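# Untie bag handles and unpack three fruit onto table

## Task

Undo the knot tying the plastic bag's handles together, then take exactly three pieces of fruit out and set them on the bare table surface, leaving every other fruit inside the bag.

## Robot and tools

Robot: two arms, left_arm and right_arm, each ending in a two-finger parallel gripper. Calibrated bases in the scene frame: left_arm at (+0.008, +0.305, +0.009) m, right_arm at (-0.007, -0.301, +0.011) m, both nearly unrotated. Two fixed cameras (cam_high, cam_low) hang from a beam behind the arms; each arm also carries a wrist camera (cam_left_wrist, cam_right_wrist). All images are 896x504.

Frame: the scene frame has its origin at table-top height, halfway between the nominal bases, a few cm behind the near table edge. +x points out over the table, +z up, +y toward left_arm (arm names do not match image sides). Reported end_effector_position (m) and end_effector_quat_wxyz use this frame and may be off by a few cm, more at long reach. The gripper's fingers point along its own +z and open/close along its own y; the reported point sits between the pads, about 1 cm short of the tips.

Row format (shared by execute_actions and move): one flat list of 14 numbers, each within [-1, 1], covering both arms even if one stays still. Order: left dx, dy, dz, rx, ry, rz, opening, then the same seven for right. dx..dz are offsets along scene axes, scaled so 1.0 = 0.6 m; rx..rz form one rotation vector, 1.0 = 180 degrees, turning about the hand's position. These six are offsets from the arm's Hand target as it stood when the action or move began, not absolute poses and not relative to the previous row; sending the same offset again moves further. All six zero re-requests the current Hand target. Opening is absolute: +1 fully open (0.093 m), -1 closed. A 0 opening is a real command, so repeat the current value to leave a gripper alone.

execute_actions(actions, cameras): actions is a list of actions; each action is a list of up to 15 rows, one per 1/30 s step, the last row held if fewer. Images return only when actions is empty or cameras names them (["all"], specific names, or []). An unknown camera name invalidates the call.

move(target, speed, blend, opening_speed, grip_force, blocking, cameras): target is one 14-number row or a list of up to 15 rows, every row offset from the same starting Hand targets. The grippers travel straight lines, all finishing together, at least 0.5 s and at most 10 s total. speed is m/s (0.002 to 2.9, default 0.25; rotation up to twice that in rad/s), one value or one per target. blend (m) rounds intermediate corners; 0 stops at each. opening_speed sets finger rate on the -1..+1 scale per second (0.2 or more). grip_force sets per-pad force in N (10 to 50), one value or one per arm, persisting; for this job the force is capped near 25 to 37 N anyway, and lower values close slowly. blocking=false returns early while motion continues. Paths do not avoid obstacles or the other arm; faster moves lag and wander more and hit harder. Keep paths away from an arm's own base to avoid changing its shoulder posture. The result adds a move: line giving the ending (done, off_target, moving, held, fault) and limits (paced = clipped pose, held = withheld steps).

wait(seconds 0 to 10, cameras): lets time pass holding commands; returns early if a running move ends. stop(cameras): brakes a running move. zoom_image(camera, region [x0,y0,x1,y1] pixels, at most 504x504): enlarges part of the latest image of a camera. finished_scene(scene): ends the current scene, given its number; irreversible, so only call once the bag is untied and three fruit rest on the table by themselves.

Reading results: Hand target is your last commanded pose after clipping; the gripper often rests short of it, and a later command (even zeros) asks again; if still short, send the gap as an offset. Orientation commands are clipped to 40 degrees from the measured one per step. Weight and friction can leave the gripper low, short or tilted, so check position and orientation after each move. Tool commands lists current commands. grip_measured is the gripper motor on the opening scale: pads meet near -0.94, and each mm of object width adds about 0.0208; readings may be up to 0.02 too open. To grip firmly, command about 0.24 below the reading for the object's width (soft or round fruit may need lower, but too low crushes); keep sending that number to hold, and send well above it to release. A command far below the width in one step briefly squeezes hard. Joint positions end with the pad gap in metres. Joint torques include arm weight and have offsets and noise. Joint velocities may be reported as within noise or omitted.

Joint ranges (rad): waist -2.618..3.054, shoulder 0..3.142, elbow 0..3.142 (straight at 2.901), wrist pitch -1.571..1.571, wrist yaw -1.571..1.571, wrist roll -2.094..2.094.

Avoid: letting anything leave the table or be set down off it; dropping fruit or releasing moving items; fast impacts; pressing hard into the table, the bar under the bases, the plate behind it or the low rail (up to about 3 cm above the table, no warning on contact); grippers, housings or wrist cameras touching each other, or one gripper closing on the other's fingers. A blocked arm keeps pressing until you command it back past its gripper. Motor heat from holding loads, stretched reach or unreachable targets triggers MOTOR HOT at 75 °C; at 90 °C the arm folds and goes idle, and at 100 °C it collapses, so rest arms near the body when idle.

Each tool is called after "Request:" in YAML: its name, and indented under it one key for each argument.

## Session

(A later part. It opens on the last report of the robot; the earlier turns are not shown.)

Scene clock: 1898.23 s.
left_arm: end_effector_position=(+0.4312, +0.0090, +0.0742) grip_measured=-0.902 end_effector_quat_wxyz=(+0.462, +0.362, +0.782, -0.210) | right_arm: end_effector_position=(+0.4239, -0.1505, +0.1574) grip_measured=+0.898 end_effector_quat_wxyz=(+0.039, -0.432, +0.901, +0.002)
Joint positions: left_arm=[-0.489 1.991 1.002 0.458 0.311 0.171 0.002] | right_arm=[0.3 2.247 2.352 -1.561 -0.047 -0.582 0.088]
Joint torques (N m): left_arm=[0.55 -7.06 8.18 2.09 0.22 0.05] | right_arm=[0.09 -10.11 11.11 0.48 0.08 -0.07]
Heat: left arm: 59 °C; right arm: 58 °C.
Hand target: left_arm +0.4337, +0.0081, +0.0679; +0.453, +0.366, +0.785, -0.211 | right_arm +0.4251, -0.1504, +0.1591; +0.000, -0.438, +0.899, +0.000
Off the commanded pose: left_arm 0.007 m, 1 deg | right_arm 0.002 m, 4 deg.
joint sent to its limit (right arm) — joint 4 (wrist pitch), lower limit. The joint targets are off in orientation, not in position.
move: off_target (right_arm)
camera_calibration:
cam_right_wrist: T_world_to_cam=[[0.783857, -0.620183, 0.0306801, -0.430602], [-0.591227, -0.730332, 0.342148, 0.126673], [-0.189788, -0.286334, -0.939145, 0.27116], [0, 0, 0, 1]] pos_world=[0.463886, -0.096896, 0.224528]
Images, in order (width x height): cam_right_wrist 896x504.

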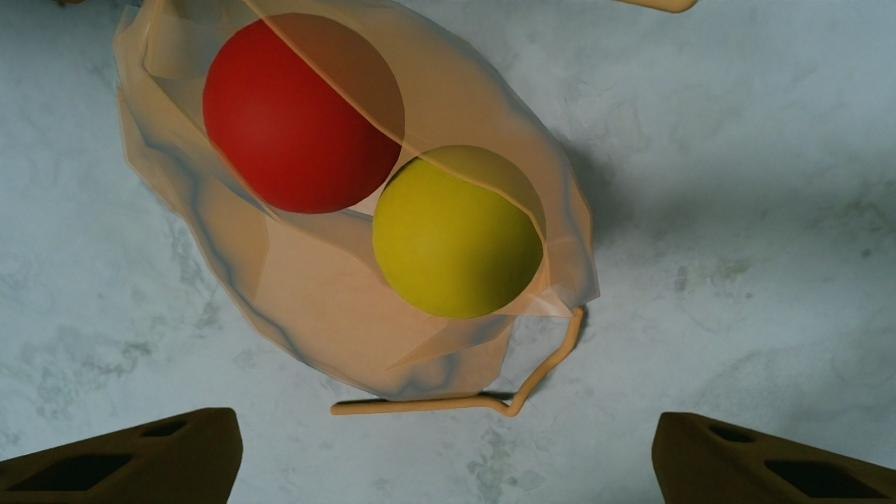

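Request:
move:
  target: [0.08,-0.01,0.0,0,0,0,-1,0,0,0,0,0,0,0.9]
  speed: 0.08
  cameras: ["cam_right_wrist","cam_left_wrist"]

Scene clock: 1926.63 s.
left_arm: end_effector_position=(+0.4785, +0.0019, +0.0751) grip_measured=-0.902 end_effector_quat_wxyz=(+0.462, +0.362, +0.781, -0.210) | right_arm: end_effector_position=(+0.4239, -0.1505, +0.1574) grip_measured=+0.898 end_effector_quat_wxyz=(+0.039, -0.432, +0.901, +0.002)
Joint positions: left_arm=[-0.449 2.123 1.224 0.36 0.347 0.194 0.002] | right_arm=[0.3 2.247 2.352 -1.561 -0.047 -0.583 0.088]
Joint torques (N m): left_arm=[0.75 -8.03 8.55 2.09 0.27 0.05] | right_arm=[0.1 -10.25 11 0.46 0.08 -0.09]
Heat: left arm: 59 °C; right arm: 60 °C.
Hand target: left_arm +0.4816, +0.0020, +0.0680; +0.453, +0.366, +0.785, -0.211 | right_arm +0.4251, -0.1504, +0.1591; +0.000, -0.438, +0.899, +0.000
Off the commanded pose: left_arm 0.008 m, 1 deg | right_arm 0.002 m, 4 deg.
joint sent to its limit (right arm) — joint 4 (wrist pitch), lower limit. The joint targets are off in orientation, not in position.
move: off_target (right_arm)
camera_calibration:
cam_left_wrist: T_world_to_cam=[[-0.765806, -0.643015, -0.00849344, 0.367501], [-0.51306, 0.618891, -0.594764, 0.328747], [0.387699, -0.451116, -0.803856, -0.0354183], [0, 0, 0, 1]] pos_world=[0.463833, 0.0168723, 0.170177]
cam_right_wrist: T_world_to_cam=[[0.784327, -0.619588, 0.0307016, -0.43069], [-0.590669, -0.730762, 0.342196, 0.126303], [-0.189585, -0.286528, -0.939127, 0.271024], [0, 0, 0, 1]] pos_world=[0.463787, -0.0968966, 0.224528]
Images, in order (width x height): cam_left_wrist 896x504, cam_right_wrist 896x504.

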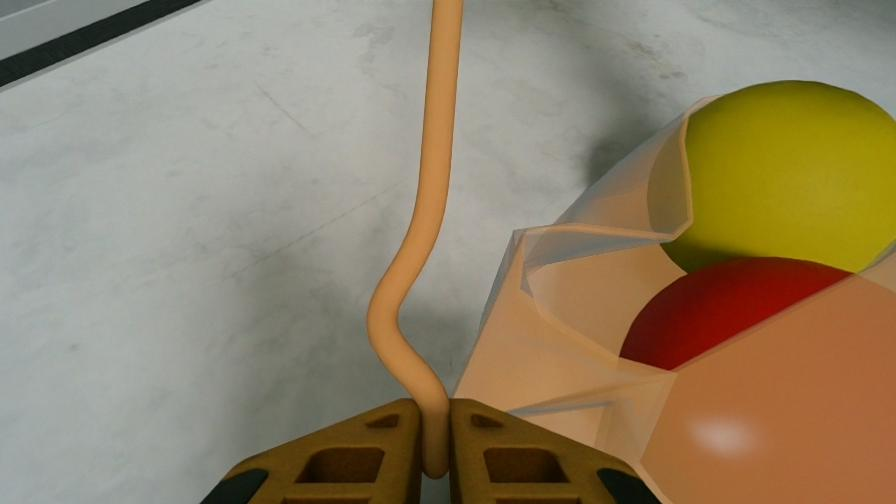

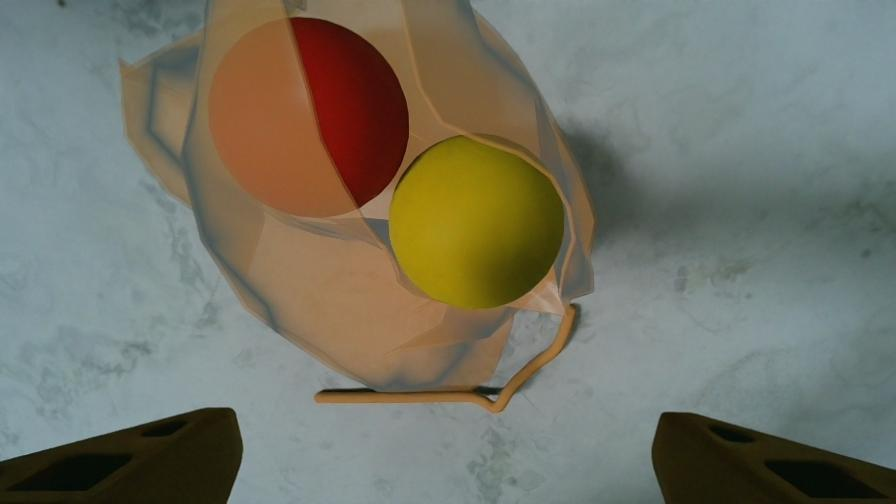

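Request:
move:
  target: [0,0,0,0,0,0,-1,0.033,0.001,-0.06,0,0,-0.347,0.8]
  speed: 0.3
  cameras: ["cam_right_wrist"]

Scene clock: 1945.77 s.
left_arm: end_effector_position=(+0.4785, +0.0019, +0.0749) grip_measured=-0.902 end_effector_quat_wxyz=(+0.462, +0.362, +0.782, -0.210) | right_arm: end_effector_position=(+0.4430, -0.1472, +0.1221) grip_measured=+0.802 end_effector_quat_wxyz=(+0.016, +0.085, +0.996, +0.010)
Joint positions: left_arm=[-0.449 2.123 1.224 0.36 0.347 0.194 0.002] | right_arm=[0.3 2.384 2.451 -1.561 -0.038 0.479 0.084]
Joint torques (N m): left_arm=[0.68 -7.95 8.59 2.06 0.24 0.06] | right_arm=[-0.57 -10.84 11.19 0.39 0.07 0.11]
Heat: left arm: 55 °C; right arm: 61 °C.
Hand target: left_arm +0.4816, +0.0020, +0.0679; +0.453, +0.366, +0.785, -0.211 | right_arm +0.4449, -0.1498, +0.1231; +0.001, +0.092, +0.996, +0.000
Off the commanded pose: left_arm 0.008 m, 1 deg | right_arm 0.003 m, 2 deg.
joint sent to its limit (right arm) — joint 4 (wrist pitch), lower limit. The joint targets still meet the commanded pose.
move: done
camera_calibration:
cam_right_wrist: T_world_to_cam=[[-0.15939, -0.986975, -0.0218127, -0.0722025], [-0.914929, 0.139384, 0.378783, 0.419313], [-0.370809, 0.0803313, -0.925228, 0.375018], [0, 0, 0, 1]] pos_world=[0.511194, -0.159833, 0.186574]
Images, in order (width x height): cam_right_wrist 896x504.

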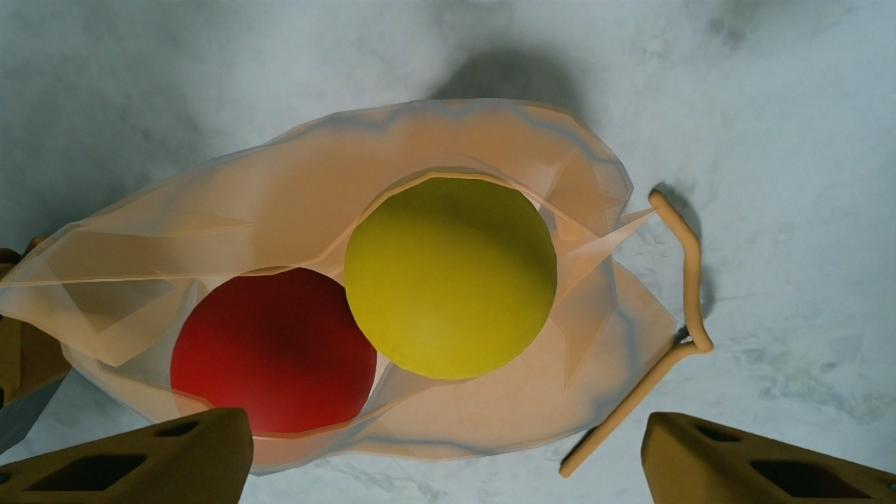

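Request:
zoom_image:
  camera: "cam_right_wrist"
  region: [260, 90, 720, 470]

Scaled by 1.096 from the camera's 896x504 image, which has a finer 1280x720 frame.

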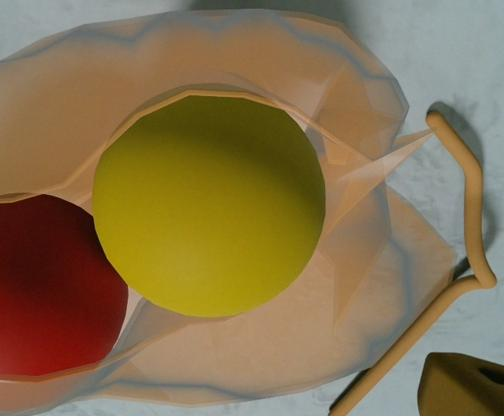

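Request:
move:
  target: [0.0,0.01,-0.053,0,0,0,-1,0,0,0.06,0,0,0,0.8]
  speed: 0.05
  cameras: ["cam_right_wrist","cam_left_wrist"]

Scene clock: 1970.80 s.
left_arm: end_effector_position=(+0.4848, +0.0037, +0.0513) grip_measured=-0.902 end_effector_quat_wxyz=(+0.465, +0.363, +0.780, -0.211) | right_arm: end_effector_position=(+0.4429, -0.1470, +0.1276) grip_measured=+0.802 end_effector_quat_wxyz=(+0.022, +0.085, +0.996, +0.012)
Joint positions: left_arm=[-0.439 2.196 1.224 0.436 0.357 0.201 0.002] | right_arm=[0.3 2.372 2.451 -1.561 -0.038 0.48 0.084]
Joint torques (N m): left_arm=[0.84 -8.36 5.37 2.3 0.23 0.06] | right_arm=[-0.81 -16.95 11.54 0.43 0.05 0.1]
Heat: left arm: 56 °C; right arm: 59 °C.
Hand target: left_arm +0.4816, +0.0080, +0.0360; +0.453, +0.366, +0.785, -0.211 | right_arm +0.4449, -0.1498, +0.1590; +0.000, +0.092, +0.996, +0.000
Off the commanded pose: left_arm 0.016 m, 2 deg | right_arm 0.032 m, 3 deg.
joint sent to its limit (right arm) — joint 4 (wrist pitch), lower limit. The joint targets are off in orientation, not in position.
move: off_target (left_arm, right_arm)
camera_calibration:
cam_left_wrist: T_world_to_cam=[[-0.766974, -0.641585, -0.0109075, 0.373962], [-0.508919, 0.618558, -0.598655, 0.314826], [0.390835, -0.453602, -0.800933, -0.057785], [0, 0, 0, 1]] pos_world=[0.469625, 0.0189791, 0.146269]
cam_right_wrist: T_world_to_cam=[[-0.15943, -0.98683, -0.0273553, -0.071179], [-0.919187, 0.13828, 0.368747, 0.420189], [-0.360108, 0.0839339, -0.929127, 0.376319], [0, 0, 0, 1]] pos_world=[0.510399, -0.159931, 0.192758]
Images, in order (width x height): cam_left_wrist 896x504, cam_right_wrist 896x504.

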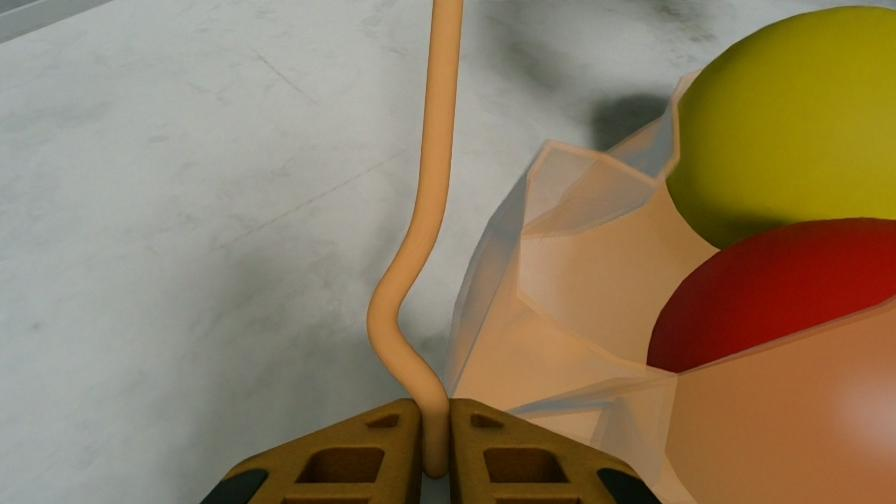

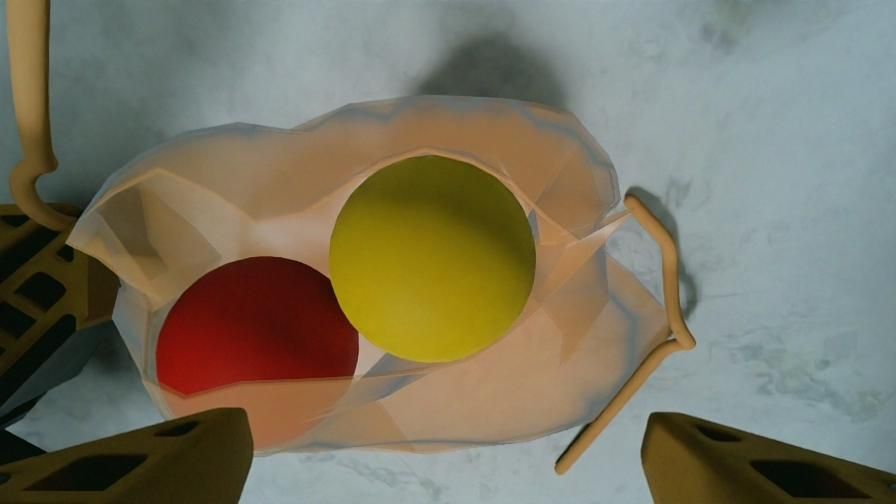

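Request:
move:
  target:
    - [0,0,0.0,0,0,0,-0.3,0,0,-0.02,0,0,0,0.8]
    - [-0.11,0.13,0.1,0,0,0,-0.3,0,0,-0.02,0,0,0,0.8]
    - [-0.25,0.3,0.25,0,0,0,-0.3,0,0,-0.02,0,0,0,0.8]
  speed: [0.1,0.12,0.2]
  blend: [0,0.03,0]
  opening_speed: 0.5
  cameras: ["cam_right_wrist","cam_left_wrist"]

Scene clock: 1985.00 s.
left_arm: end_effector_position=(+0.3315, +0.1873, +0.1812) grip_measured=-0.302 end_effector_quat_wxyz=(+0.452, +0.363, +0.787, -0.210) | right_arm: end_effector_position=(+0.4429, -0.1470, +0.1276) grip_measured=+0.802 end_effector_quat_wxyz=(+0.022, +0.085, +0.996, +0.012)
Joint positions: left_arm=[-0.001 1.226 0.753 -0.249 0.71 0.506 0.031] | right_arm=[0.3 2.372 2.451 -1.561 -0.038 0.48 0.084]
Joint torques (N m): left_arm=[0.72 -4.07 8.59 1.75 0.43 0.05] | right_arm=[-0.65 -14.37 11.28 0.41 0.09 0.12]
Heat: left arm: 57 °C; right arm: 60 °C.
Hand target: left_arm +0.3316, +0.1880, +0.1861; +0.453, +0.366, +0.785, -0.210 | right_arm +0.4449, -0.1498, +0.1470; +0.000, +0.092, +0.996, +0.000
Off the commanded pose: left_arm 0.005 m, 0 deg | right_arm 0.020 m, 3 deg.
joint sent to its limit (right arm) — joint 4 (wrist pitch), lower limit. The joint targets are off in orientation, not in position.
move: off_target (right_arm)
camera_calibration:
cam_left_wrist: T_world_to_cam=[[-0.767023, -0.641619, 0.00025489, 0.373569], [-0.52409, 0.626295, -0.577135, 0.200731], [0.370141, -0.442809, -0.816649, 0.197097], [0, 0, 0, 1]] pos_world=[0.318783, 0.201249, 0.276713]
cam_right_wrist: T_world_to_cam=[[-0.15943, -0.98683, -0.0273553, -0.071179], [-0.919187, 0.13828, 0.368747, 0.420189], [-0.360108, 0.0839339, -0.929127, 0.376319], [0, 0, 0, 1]] pos_world=[0.510399, -0.159931, 0.192758]
Images, in order (width x height): cam_left_wrist 896x504, cam_right_wrist 896x504.

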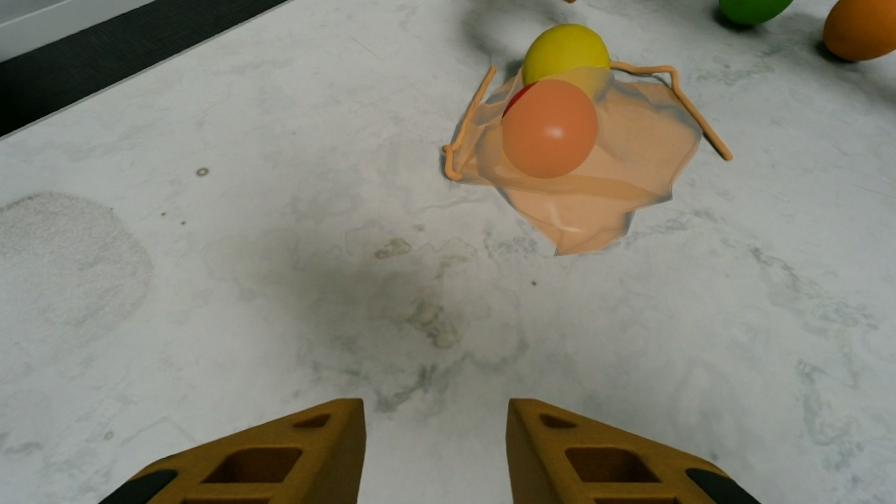

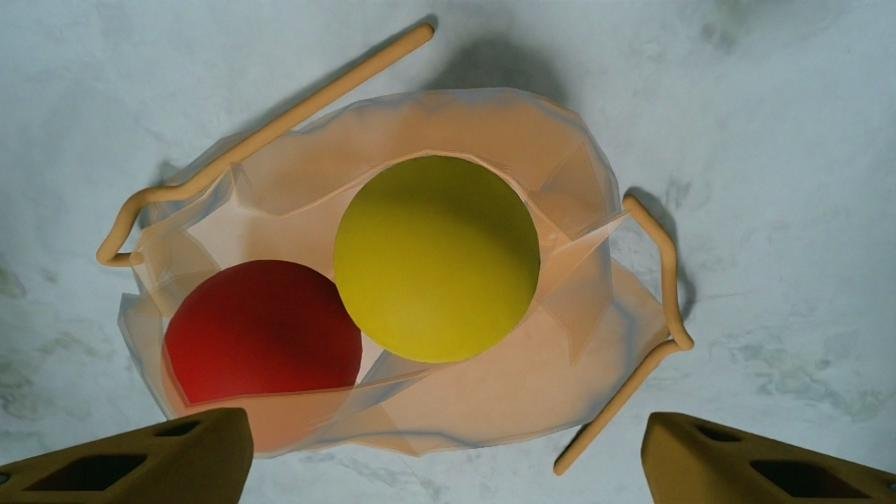

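Request:
move:
  target: [0,0,0,0,0,0,-0.3,0.0102,0.008,-0.09,0,0,-0.0544,0.8]
  speed: 0.1
  cameras: ["cam_right_wrist"]

Scene clock: 2003.03 s.
left_arm: end_effector_position=(+0.3314, +0.1872, +0.1811) grip_measured=-0.302 end_effector_quat_wxyz=(+0.452, +0.364, +0.787, -0.210) | right_arm: end_effector_position=(+0.4426, -0.1484, +0.0915) grip_measured=+0.802 end_effector_quat_wxyz=(-0.014, +0.174, +0.985, -0.004)
Joint positions: left_arm=[-0.001 1.226 0.753 -0.25 0.71 0.506 0.031] | right_arm=[0.3 2.452 2.451 -1.559 -0.038 0.658 0.084]
Joint torques (N m): left_arm=[0.76 -4.01 8.72 1.73 0.44 0.05] | right_arm=[0.1 -11.38 11.51 0.59 0.09 0.05]
Heat: left arm: 53 °C; right arm: 60 °C.
Hand target: left_arm +0.3316, +0.1880, +0.1861; +0.453, +0.366, +0.785, -0.211 | right_arm +0.4510, -0.1450, +0.0932; +0.001, +0.177, +0.984, +0.000
Off the commanded pose: left_arm 0.005 m, 0 deg | right_arm 0.009 m, 2 deg.
move: done
camera_calibration:
cam_right_wrist: T_world_to_cam=[[-0.334192, -0.94242, 0.0127, 0.00677264], [-0.848665, 0.306752, 0.430894, 0.421564], [-0.409979, 0.133223, -0.902313, 0.369711], [0, 0, 0, 1]] pos_world=[0.511604, -0.172187, 0.15186]
Images, in order (width x height): cam_right_wrist 896x504.

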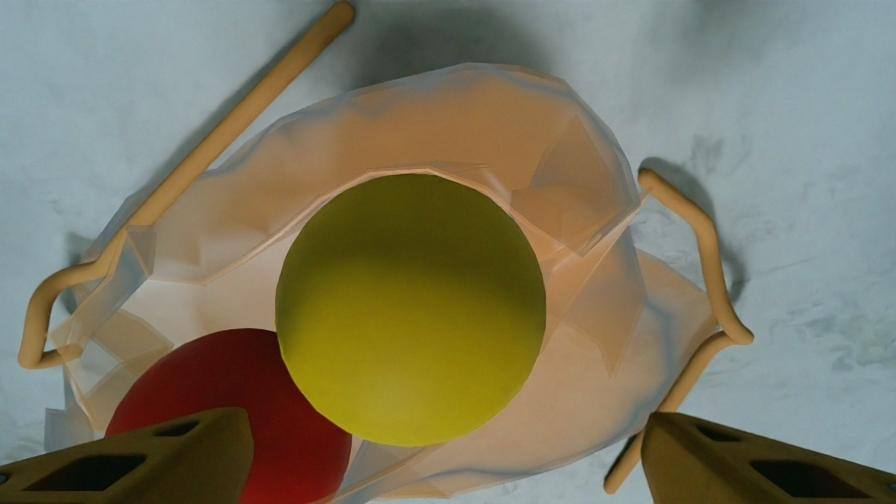

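Request:
move:
  target:
    - [0,0,0,0,0,0,-0.3,0.004,0.006,0,0,0,-0.0333,0.8]
    - [0,0,0,0,0,0,-0.3,0.003,0.005,-0.084,0,0,-0.0333,0.8]
  speed: 0.08
  cameras: ["cam_right_wrist"]

Scene clock: 2017.70 s.
left_arm: end_effector_position=(+0.3314, +0.1872, +0.1811) grip_measured=-0.302 end_effector_quat_wxyz=(+0.452, +0.364, +0.787, -0.210) | right_arm: end_effector_position=(+0.4506, -0.1435, +0.0318) grip_measured=+0.802 end_effector_quat_wxyz=(-0.015, +0.226, +0.974, -0.006)
Joint positions: left_arm=[-0.001 1.226 0.753 -0.25 0.71 0.506 0.031] | right_arm=[0.308 2.482 2.268 -1.349 -0.038 0.772 0.084]
Joint torques (N m): left_arm=[0.7 -4.08 8.69 1.73 0.44 0.06] | right_arm=[0.13 -16.27 6.46 0.64 0.11 0.1]
Heat: left arm: 52 °C; right arm: 60 °C.
Hand target: left_arm +0.3316, +0.1880, +0.1861; +0.453, +0.366, +0.785, -0.211 | right_arm +0.4527, -0.1420, +0.0426; +0.000, +0.228, +0.974, +0.000
Off the commanded pose: left_arm 0.005 m, 0 deg | right_arm 0.011 m, 2 deg.
move: off_target (right_arm)
camera_calibration:
cam_right_wrist: T_world_to_cam=[[-0.431406, -0.901997, 0.0170671, 0.0643213], [-0.810723, 0.395912, 0.431256, 0.448261], [-0.395749, 0.17221, -0.902068, 0.317575], [0, 0, 0, 1]] pos_world=[0.516844, -0.174143, 0.0920611]
Images, in order (width x height): cam_right_wrist 896x504.

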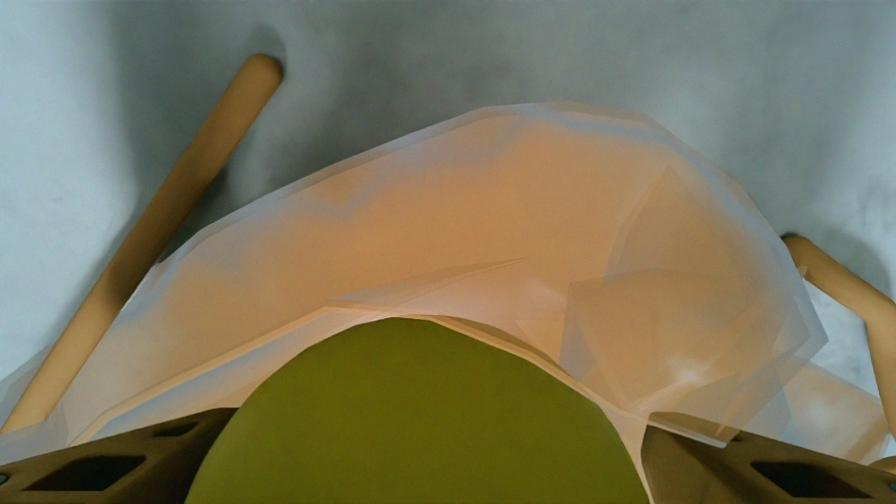

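Request:
move:
  target:
    - [0,0,0,0,0,0,-0.3,0,0,0.015,0,0,0,0.8]
    - [0,0,0,0,0,0,-0.3,0,0,0.015,0,0,0,0.05]
  speed: 0.08
  opening_speed: 0.35
  cameras: ["cam_right_wrist"]

Scene clock: 2033.77 s.
left_arm: end_effector_position=(+0.3314, +0.1872, +0.1811) grip_measured=-0.302 end_effector_quat_wxyz=(+0.452, +0.364, +0.787, -0.210) | right_arm: end_effector_position=(+0.4507, -0.1435, +0.0318) grip_measured=+0.341 end_effector_quat_wxyz=(-0.014, +0.226, +0.974, -0.006)
Joint positions: left_arm=[-0.001 1.226 0.753 -0.25 0.71 0.506 0.031] | right_arm=[0.308 2.482 2.268 -1.349 -0.038 0.772 0.062]
Joint torques (N m): left_arm=[0.73 -4.04 8.7 1.72 0.44 0.07] | right_arm=[-0.06 -16.28 9.7 0.29 0.1 0.08]
Heat: left arm: 51 °C; right arm: 59 °C.
Hand target: left_arm +0.3316, +0.1880, +0.1861; +0.453, +0.366, +0.785, -0.211 | right_arm +0.4527, -0.1420, +0.0516; +0.000, +0.228, +0.974, +0.000
Off the commanded pose: left_arm 0.005 m, 0 deg | right_arm 0.020 m, 2 deg.
move: off_target (right_arm); target 2's new opening was sent with right_arm's hand 0.020 m and 2 deg from that target
camera_calibration:
cam_right_wrist: T_world_to_cam=[[-0.431389, -0.902009, 0.0168121, 0.0643326], [-0.810876, 0.395838, 0.431036, 0.448304], [-0.395453, 0.172312, -0.902178, 0.31754], [0, 0, 0, 1]] pos_world=[0.516844, -0.174143, 0.0921607]
Images, in order (width x height): cam_right_wrist 896x504.

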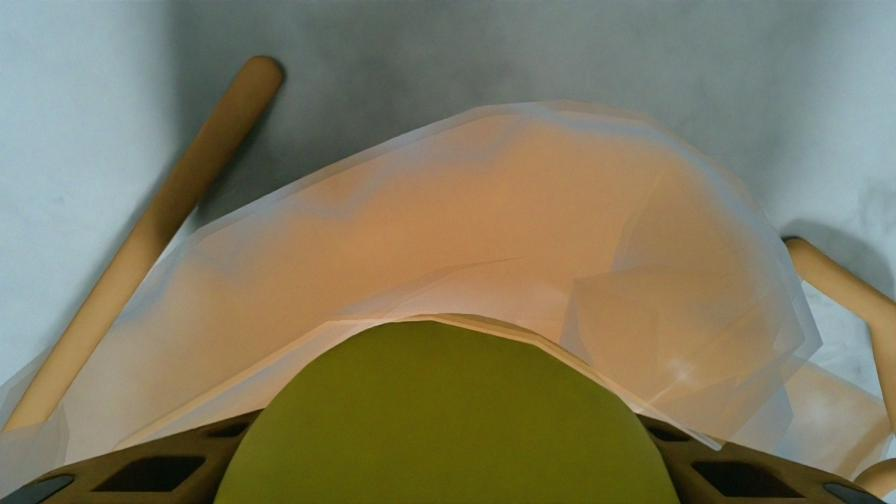

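Request:
move:
  target: [0,0,0,0,0,0,-0.3,-0.03,0.0,0.06,0,0,0,0.05]
  speed: 0.05
  cameras: ["cam_right_wrist","cam_left_wrist"]

Scene clock: 2041.73 s.
left_arm: end_effector_position=(+0.3314, +0.1872, +0.1811) grip_measured=-0.302 end_effector_quat_wxyz=(+0.452, +0.364, +0.787, -0.210) | right_arm: end_effector_position=(+0.4396, -0.1416, +0.0655) grip_measured=+0.341 end_effector_quat_wxyz=(-0.010, +0.225, +0.974, -0.003)
Joint positions: left_arm=[-0.001 1.226 0.753 -0.25 0.71 0.506 0.031] | right_arm=[0.317 2.408 2.268 -1.412 -0.038 0.78 0.062]
Joint torques (N m): left_arm=[0.75 -4.08 8.64 1.74 0.45 0.08] | right_arm=[-0.09 -17.57 7.68 0.15 0.1 0.09]
Heat: left arm: 51 °C; right arm: 59 °C.
Hand target: left_arm +0.3316, +0.1880, +0.1861; +0.453, +0.366, +0.785, -0.211 | right_arm +0.4348, -0.1420, +0.0876; +0.000, +0.228, +0.974, +0.000
Off the commanded pose: left_arm 0.005 m, 0 deg | right_arm 0.023 m, 1 deg.
move: off_target (right_arm)
camera_calibration:
cam_left_wrist: T_world_to_cam=[[-0.767302, -0.641286, 0.00039175, 0.373477], [-0.52389, 0.626484, -0.577111, 0.20057], [0.369848, -0.443023, -0.816666, 0.197275], [0, 0, 0, 1]] pos_world=[0.318684, 0.201249, 0.276713]
cam_right_wrist: T_world_to_cam=[[-0.430879, -0.902357, 0.00977056, 0.0608603], [-0.815188, 0.393854, 0.424674, 0.426131], [-0.387056, 0.175018, -0.905293, 0.340123], [0, 0, 0, 1]] pos_world=[0.505247, -0.172443, 0.126349]
Images, in order (width x height): cam_left_wrist 896x504, cam_right_wrist 896x504.

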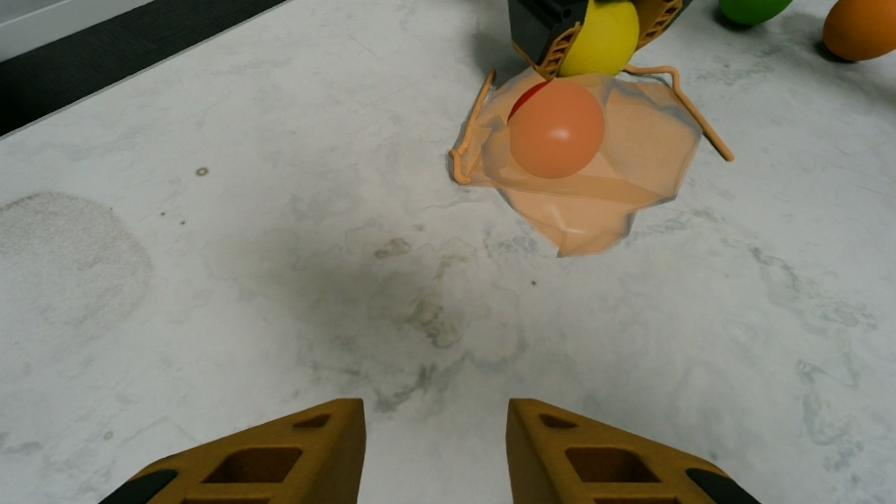

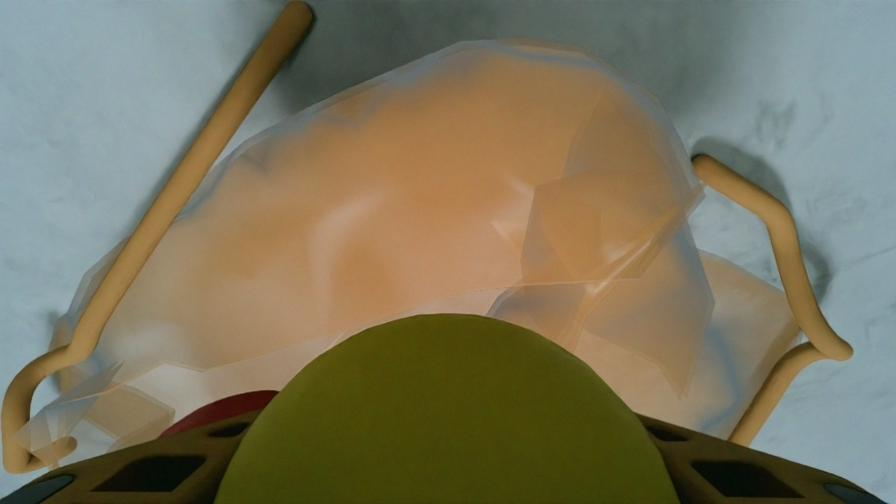

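Request:
move:
  target:
    - [0,0,0,0,0,0,-0.3,-0.08,-0.03,0.09,0,0,0.03,0.05]
    - [0,0,0,0,0,0,-0.3,-0.308,-0.23,0.08,0,0,0.144,0.05]
    - [0,0,0,0,0,0,-0.3,-0.308,-0.23,-0.045,0,0,0.144,0.05]
  speed: [0.08,0.18,0.1]
  blend: [0.03,0.03,0]
  cameras: ["cam_right_wrist","cam_left_wrist"]

Scene clock: 2060.10 s.
left_arm: end_effector_position=(+0.3314, +0.1872, +0.1811) grip_measured=-0.302 end_effector_quat_wxyz=(+0.452, +0.364, +0.787, -0.210) | right_arm: end_effector_position=(+0.2501, -0.2796, +0.0652) grip_measured=+0.341 end_effector_quat_wxyz=(+0.002, +0.005, +1.000, -0.002)
Joint positions: left_arm=[-0.001 1.226 0.753 -0.25 0.71 0.506 0.031] | right_arm=[0.041 1.521 0.986 -1.004 -0.038 0.06 0.062]
Joint torques (N m): left_arm=[0.72 -4.04 8.7 1.74 0.42 0.07] | right_arm=[-0.39 -4.81 6.72 0.73 -0.04 -0.06]
Heat: left arm: 50 °C; right arm: 58 °C.
Hand target: left_arm +0.3316, +0.1880, +0.1861; +0.453, +0.366, +0.785, -0.211 | right_arm +0.2500, -0.2800, +0.0607; +0.000, +0.004, +1.000, +0.000
Off the commanded pose: left_arm 0.005 m, 0 deg | right_arm 0.005 m, 0 deg.
move: done
camera_calibration:
cam_left_wrist: T_world_to_cam=[[-0.767302, -0.641286, 0.00039175, 0.373477], [-0.52389, 0.626484, -0.577111, 0.20057], [0.369848, -0.443023, -0.816666, 0.197275], [0, 0, 0, 1]] pos_world=[0.318684, 0.201249, 0.276713]
cam_right_wrist: T_world_to_cam=[[-0.00108638, -0.999994, 0.00319826, -0.279725], [-0.91465, 0.00228654, 0.404241, 0.242788], [-0.404246, -0.00248613, -0.914647, 0.24596], [0, 0, 0, 1]] pos_world=[0.32119, -0.279667, 0.127717]
Images, in order (width x height): cam_left_wrist 896x504, cam_right_wrist 896x504.

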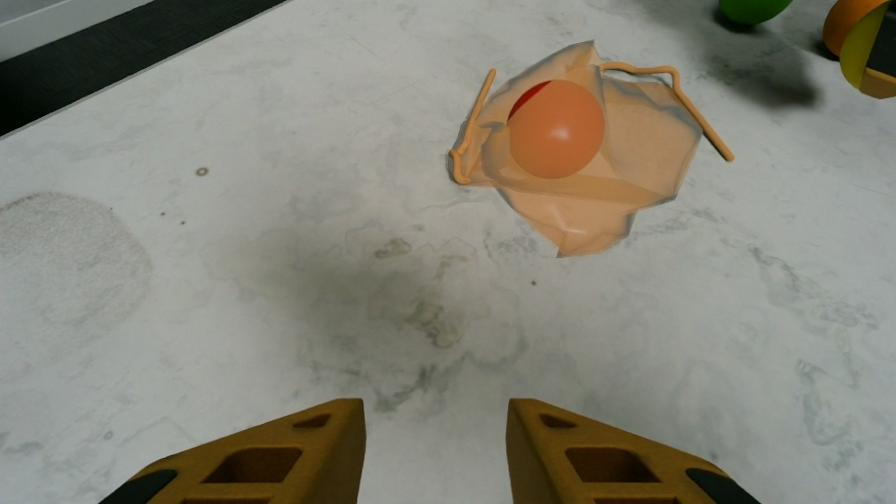

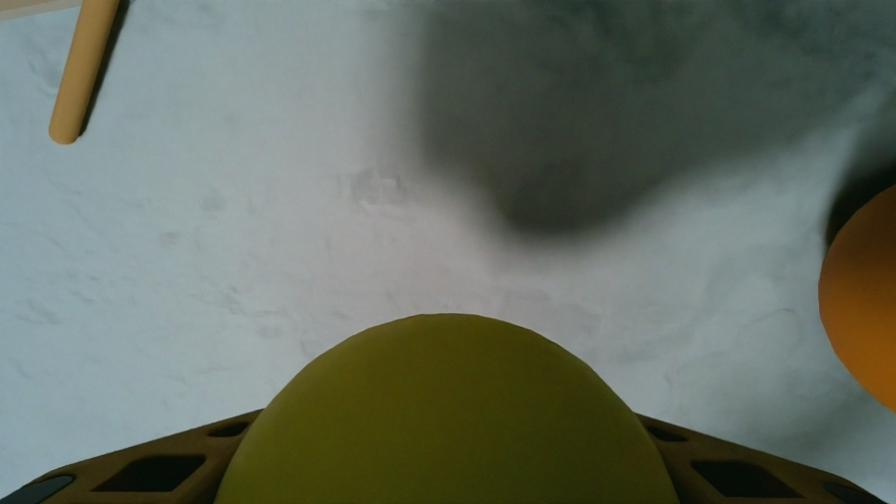

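Request:
move:
  target: [0,0,0,0,0,0,-0.3,0,0,-0.05,0,0,0,0.05]
  speed: 0.03

Request:
move:
  target: [0,0,0,0,0,0,-0.3,0,0,-0.009,0,0,0,0.05]
  speed: 0.03

Scene clock: 2070.13 s.
left_arm: end_effector_position=(+0.3314, +0.1872, +0.1811) grip_measured=-0.302 end_effector_quat_wxyz=(+0.452, +0.364, +0.787, -0.210) | right_arm: end_effector_position=(+0.2512, -0.2808, +0.0357) grip_measured=+0.341 end_effector_quat_wxyz=(+0.003, +0.005, +1.000, -0.002)
Joint positions: left_arm=[-0.001 1.226 0.753 -0.25 0.71 0.506 0.031] | right_arm=[0.041 1.568 0.907 -0.875 -0.038 0.06 0.062]
Joint torques (N m): left_arm=[0.72 -4.07 8.72 1.75 0.43 0.07] | right_arm=[-0.09 -4.79 6.24 0.78 0 0]
Heat: left arm: 50 °C; right arm: 57 °C.
Hand target: left_arm +0.3316, +0.1880, +0.1861; +0.453, +0.366, +0.785, -0.211 | right_arm +0.2499, -0.2800, +0.0306; +0.000, +0.004, +1.000, +0.000
Off the commanded pose: left_arm 0.005 m, 0 deg | right_arm 0.005 m, 0 deg.
move: done

Scene clock: 2071.03 s.
left_arm: end_effector_position=(+0.3314, +0.1872, +0.1811) grip_measured=-0.302 end_effector_quat_wxyz=(+0.452, +0.364, +0.787, -0.210) | right_arm: end_effector_position=(+0.2514, -0.2810, +0.0303) grip_measured=+0.341 end_effector_quat_wxyz=(+0.003, +0.005, +1.000, -0.002)
Joint positions: left_arm=[-0.001 1.226 0.753 -0.25 0.71 0.506 0.031] | right_arm=[0.041 1.579 0.894 -0.851 -0.038 0.06 0.062]
Joint torques (N m): left_arm=[0.7 -4.04 8.65 1.74 0.45 0.07] | right_arm=[-0.01 -4.79 6.19 0.8 -0.01 0]
Heat: left arm: 50 °C; right arm: 57 °C.
Hand target: left_arm +0.3316, +0.1880, +0.1861; +0.453, +0.366, +0.785, -0.211 | right_arm +0.2500, -0.2800, +0.0252; +0.000, +0.004, +1.000, +0.000
Off the commanded pose: left_arm 0.005 m, 0 deg | right_arm 0.005 m, 0 deg.
move: done

Request:
move:
  target: [0,0,0,0,0,0,-0.3,0,0,-0.01,0,0,0,0.05]
  speed: 0.03
  cameras: ["cam_right_wrist"]

Scene clock: 2077.63 s.
left_arm: end_effector_position=(+0.3314, +0.1872, +0.1811) grip_measured=-0.302 end_effector_quat_wxyz=(+0.452, +0.364, +0.787, -0.210) | right_arm: end_effector_position=(+0.2516, -0.2813, +0.0244) grip_measured=+0.341 end_effector_quat_wxyz=(+0.003, +0.005, +1.000, -0.002)
Joint positions: left_arm=[-0.001 1.226 0.753 -0.25 0.71 0.506 0.031] | right_arm=[0.041 1.591 0.88 -0.825 -0.038 0.06 0.062]
Joint torques (N m): left_arm=[0.76 -4.07 8.69 1.74 0.43 0.06] | right_arm=[0.21 -4.81 6.22 0.73 0 0]
Heat: left arm: 50 °C; right arm: 56 °C.
Hand target: left_arm +0.3316, +0.1880, +0.1861; +0.453, +0.366, +0.785, -0.211 | right_arm +0.2499, -0.2800, +0.0193; +0.000, +0.004, +1.000, +0.000
Off the commanded pose: left_arm 0.005 m, 0 deg | right_arm 0.006 m, 0 deg.
move: done
camera_calibration:
cam_right_wrist: T_world_to_cam=[[-0.000953299, -0.999995, 0.00302293, -0.281222], [-0.915877, 0.00208668, 0.401454, 0.260978], [-0.401458, -0.00238592, -0.915874, 0.208579], [0, 0, 0, 1]] pos_world=[0.322491, -0.281267, 0.0871122]
Images, in order (width x height): cam_right_wrist 896x504.

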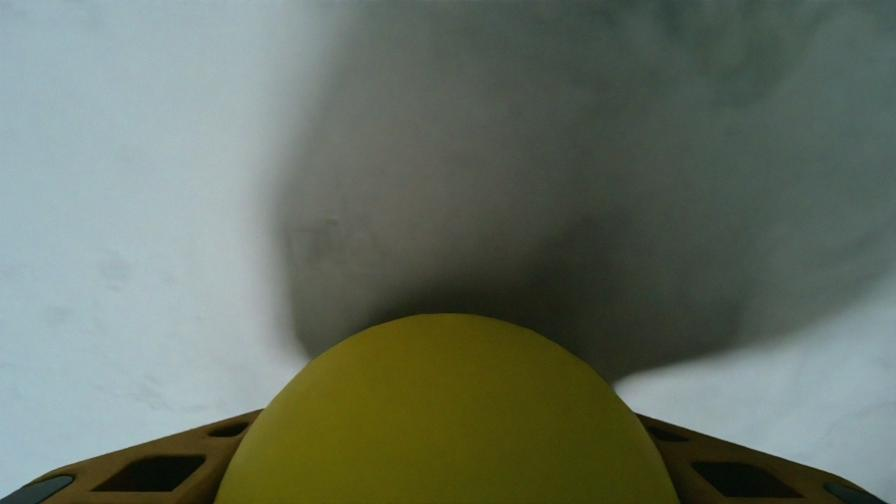

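Request:
move:
  target: [0,0,0,0,0,0,-0.3,0,0,-0.008,0,0,0,0.05]
  speed: 0.02

Request:
move:
  target: [0,0,0,0,0,0,-0.3,0,0,-0.005,0,0,0,0.05]
  speed: 0.02
  cameras: ["cam_low"]

Scene clock: 2088.73 s.
left_arm: end_effector_position=(+0.3314, +0.1872, +0.1811) grip_measured=-0.302 end_effector_quat_wxyz=(+0.452, +0.364, +0.787, -0.210) | right_arm: end_effector_position=(+0.2535, -0.2812, +0.0229) grip_measured=+0.341 end_effector_quat_wxyz=(+0.007, +0.005, +1.000, -0.001)
Joint positions: left_arm=[-0.001 1.226 0.753 -0.25 0.71 0.506 0.031] | right_arm=[0.041 1.594 0.877 -0.811 -0.038 0.06 0.062]
Joint torques (N m): left_arm=[0.79 -4.04 8.68 1.74 0.44 0.08] | right_arm=[0.12 -4.29 5.42 0.84 -0.04 0.01]
Heat: left arm: 49 °C; right arm: 55 °C.
Hand target: left_arm +0.3316, +0.1880, +0.1861; +0.453, +0.366, +0.785, -0.211 | right_arm +0.2500, -0.2800, +0.0145; +0.001, +0.004, +1.000, +0.000
Off the commanded pose: left_arm 0.005 m, 0 deg | right_arm 0.009 m, 1 deg.
move: done

Scene clock: 2089.43 s.
left_arm: end_effector_position=(+0.3314, +0.1872, +0.1811) grip_measured=-0.302 end_effector_quat_wxyz=(+0.452, +0.364, +0.787, -0.210) | right_arm: end_effector_position=(+0.2536, -0.2813, +0.0223) grip_measured=+0.341 end_effector_quat_wxyz=(+0.008, +0.005, +1.000, -0.001)
Joint positions: left_arm=[-0.001 1.226 0.753 -0.25 0.71 0.506 0.031] | right_arm=[0.041 1.594 0.874 -0.806 -0.038 0.06 0.062]
Joint torques (N m): left_arm=[0.77 -4.05 8.68 1.74 0.43 0.06] | right_arm=[0.2 -3.86 4.97 0.98 -0.05 0.02]
Heat: left arm: 49 °C; right arm: 55 °C.
Hand target: left_arm +0.3316, +0.1880, +0.1861; +0.453, +0.366, +0.785, -0.211 | right_arm +0.2500, -0.2800, +0.0115; +0.001, +0.004, +1.000, +0.000
Off the commanded pose: left_arm 0.005 m, 0 deg | right_arm 0.011 m, 1 deg.
move: off_target (right_arm)
Images, in order (width x height): cam_low 896x504.

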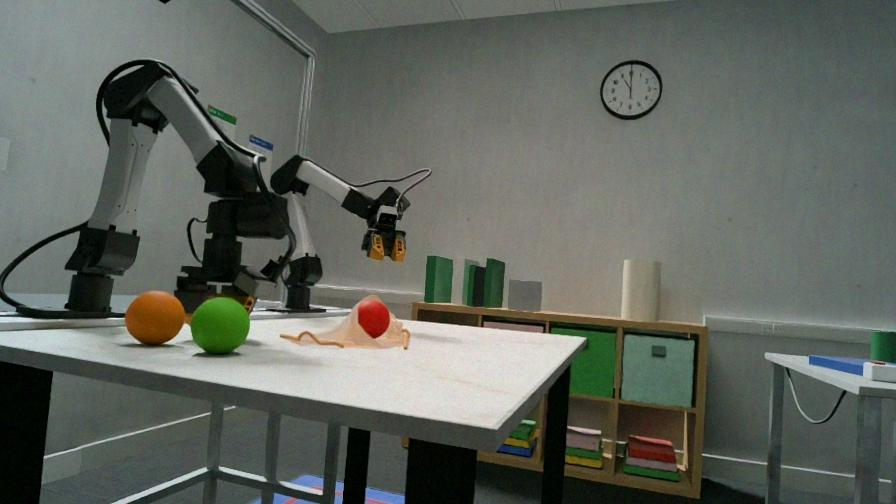

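Request:
move:
  target:
    - [0,0,0,0,0,0,-0.3,0.002,-0.001,0.013,0,0,0,0.95]
    - [0,0,0,0,0,0,-0.3,0.002,0,0.2,0,0,0,0.95]
  opening_speed: 0.5
  speed: [0.05,0.15]
  cameras: ["cam_right_wrist","cam_left_wrist","cam_high"]

Scene clock: 2101.00 s.
left_arm: end_effector_position=(+0.3314, +0.1872, +0.1811) grip_measured=-0.302 end_effector_quat_wxyz=(+0.452, +0.364, +0.787, -0.210) | right_arm: end_effector_position=(+0.2493, -0.2782, +0.1195) grip_measured=+0.948 end_effector_quat_wxyz=(-0.012, +0.002, +1.000, -0.002)
Joint positions: left_arm=[-0.001 1.226 0.753 -0.25 0.71 0.506 0.031] | right_arm=[0.038 1.5 1.186 -1.253 -0.038 0.05 0.091]
Joint torques (N m): left_arm=[0.79 -4.07 8.72 1.72 0.43 0.06] | right_arm=[-1.13 -7.36 10.85 0.26 -0.04 -0.09]
Heat: left arm: 49 °C; right arm: 55 °C.
Hand target: left_arm +0.3316, +0.1880, +0.1861; +0.453, +0.366, +0.785, -0.211 | right_arm +0.2512, -0.2800, +0.1314; +0.000, +0.004, +1.000, +0.000
Off the commanded pose: left_arm 0.005 m, 0 deg | right_arm 0.012 m, 1 deg.
move: off_target (right_arm)
camera_calibration:
cam_left_wrist: T_world_to_cam=[[-0.767302, -0.641286, 0.00039175, 0.373477], [-0.52389, 0.626484, -0.577111, 0.20057], [0.369848, -0.443023, -0.816666, 0.197275], [0, 0, 0, 1]] pos_world=[0.318684, 0.201249, 0.276713]
cam_right_wrist: T_world_to_cam=[[0.00466342, -0.999979, 0.00440314, -0.279964], [-0.902923, -0.00231831, 0.429795, 0.212959], [-0.429776, -0.00598001, -0.902916, 0.2992], [0, 0, 0, 1]] pos_world=[0.322181, -0.277676, 0.179857]
Images, in order (width x height): cam_high 896x504, cam_left_wrist 896x504, cam_right_wrist 896x504.

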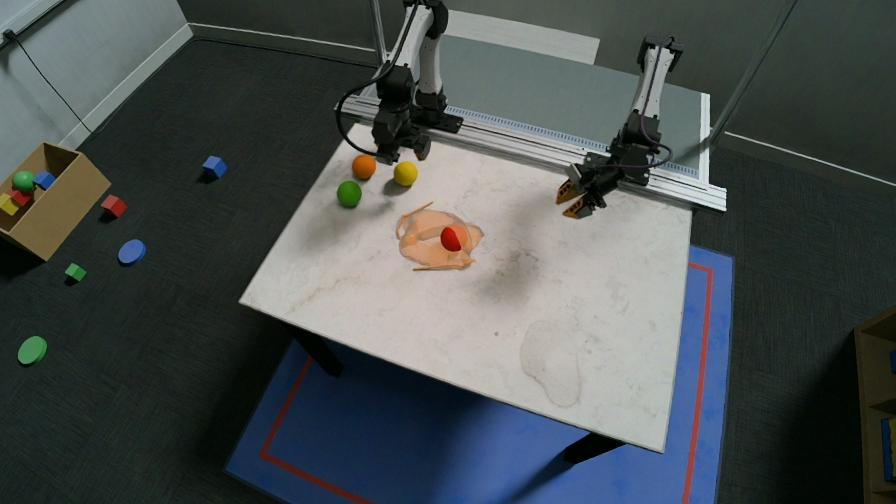

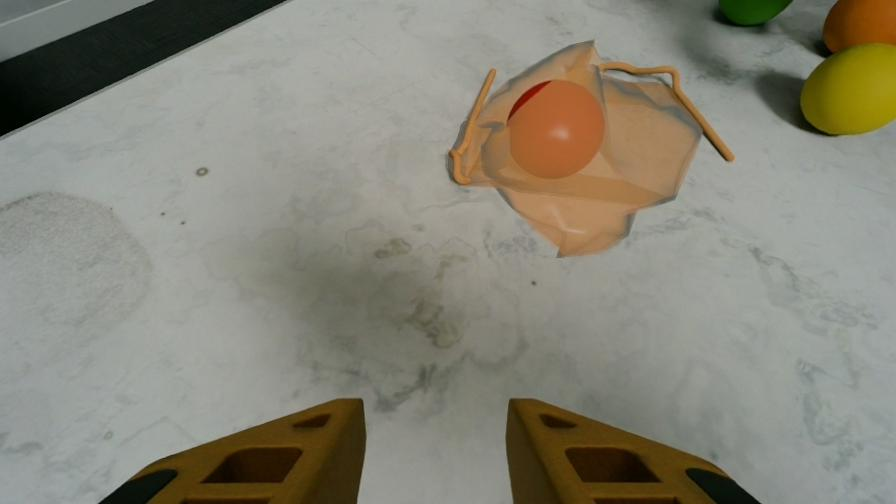

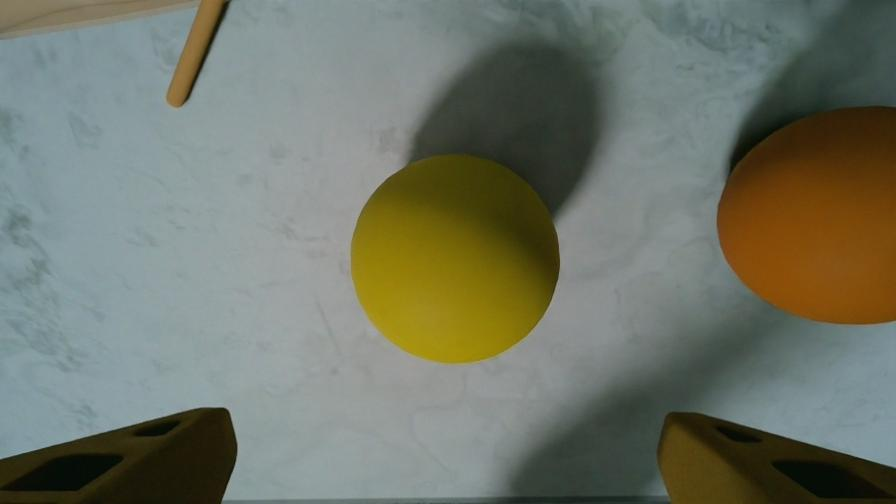

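Request:
finished_scene:
  scene: 2

The scene is finished: the task was done.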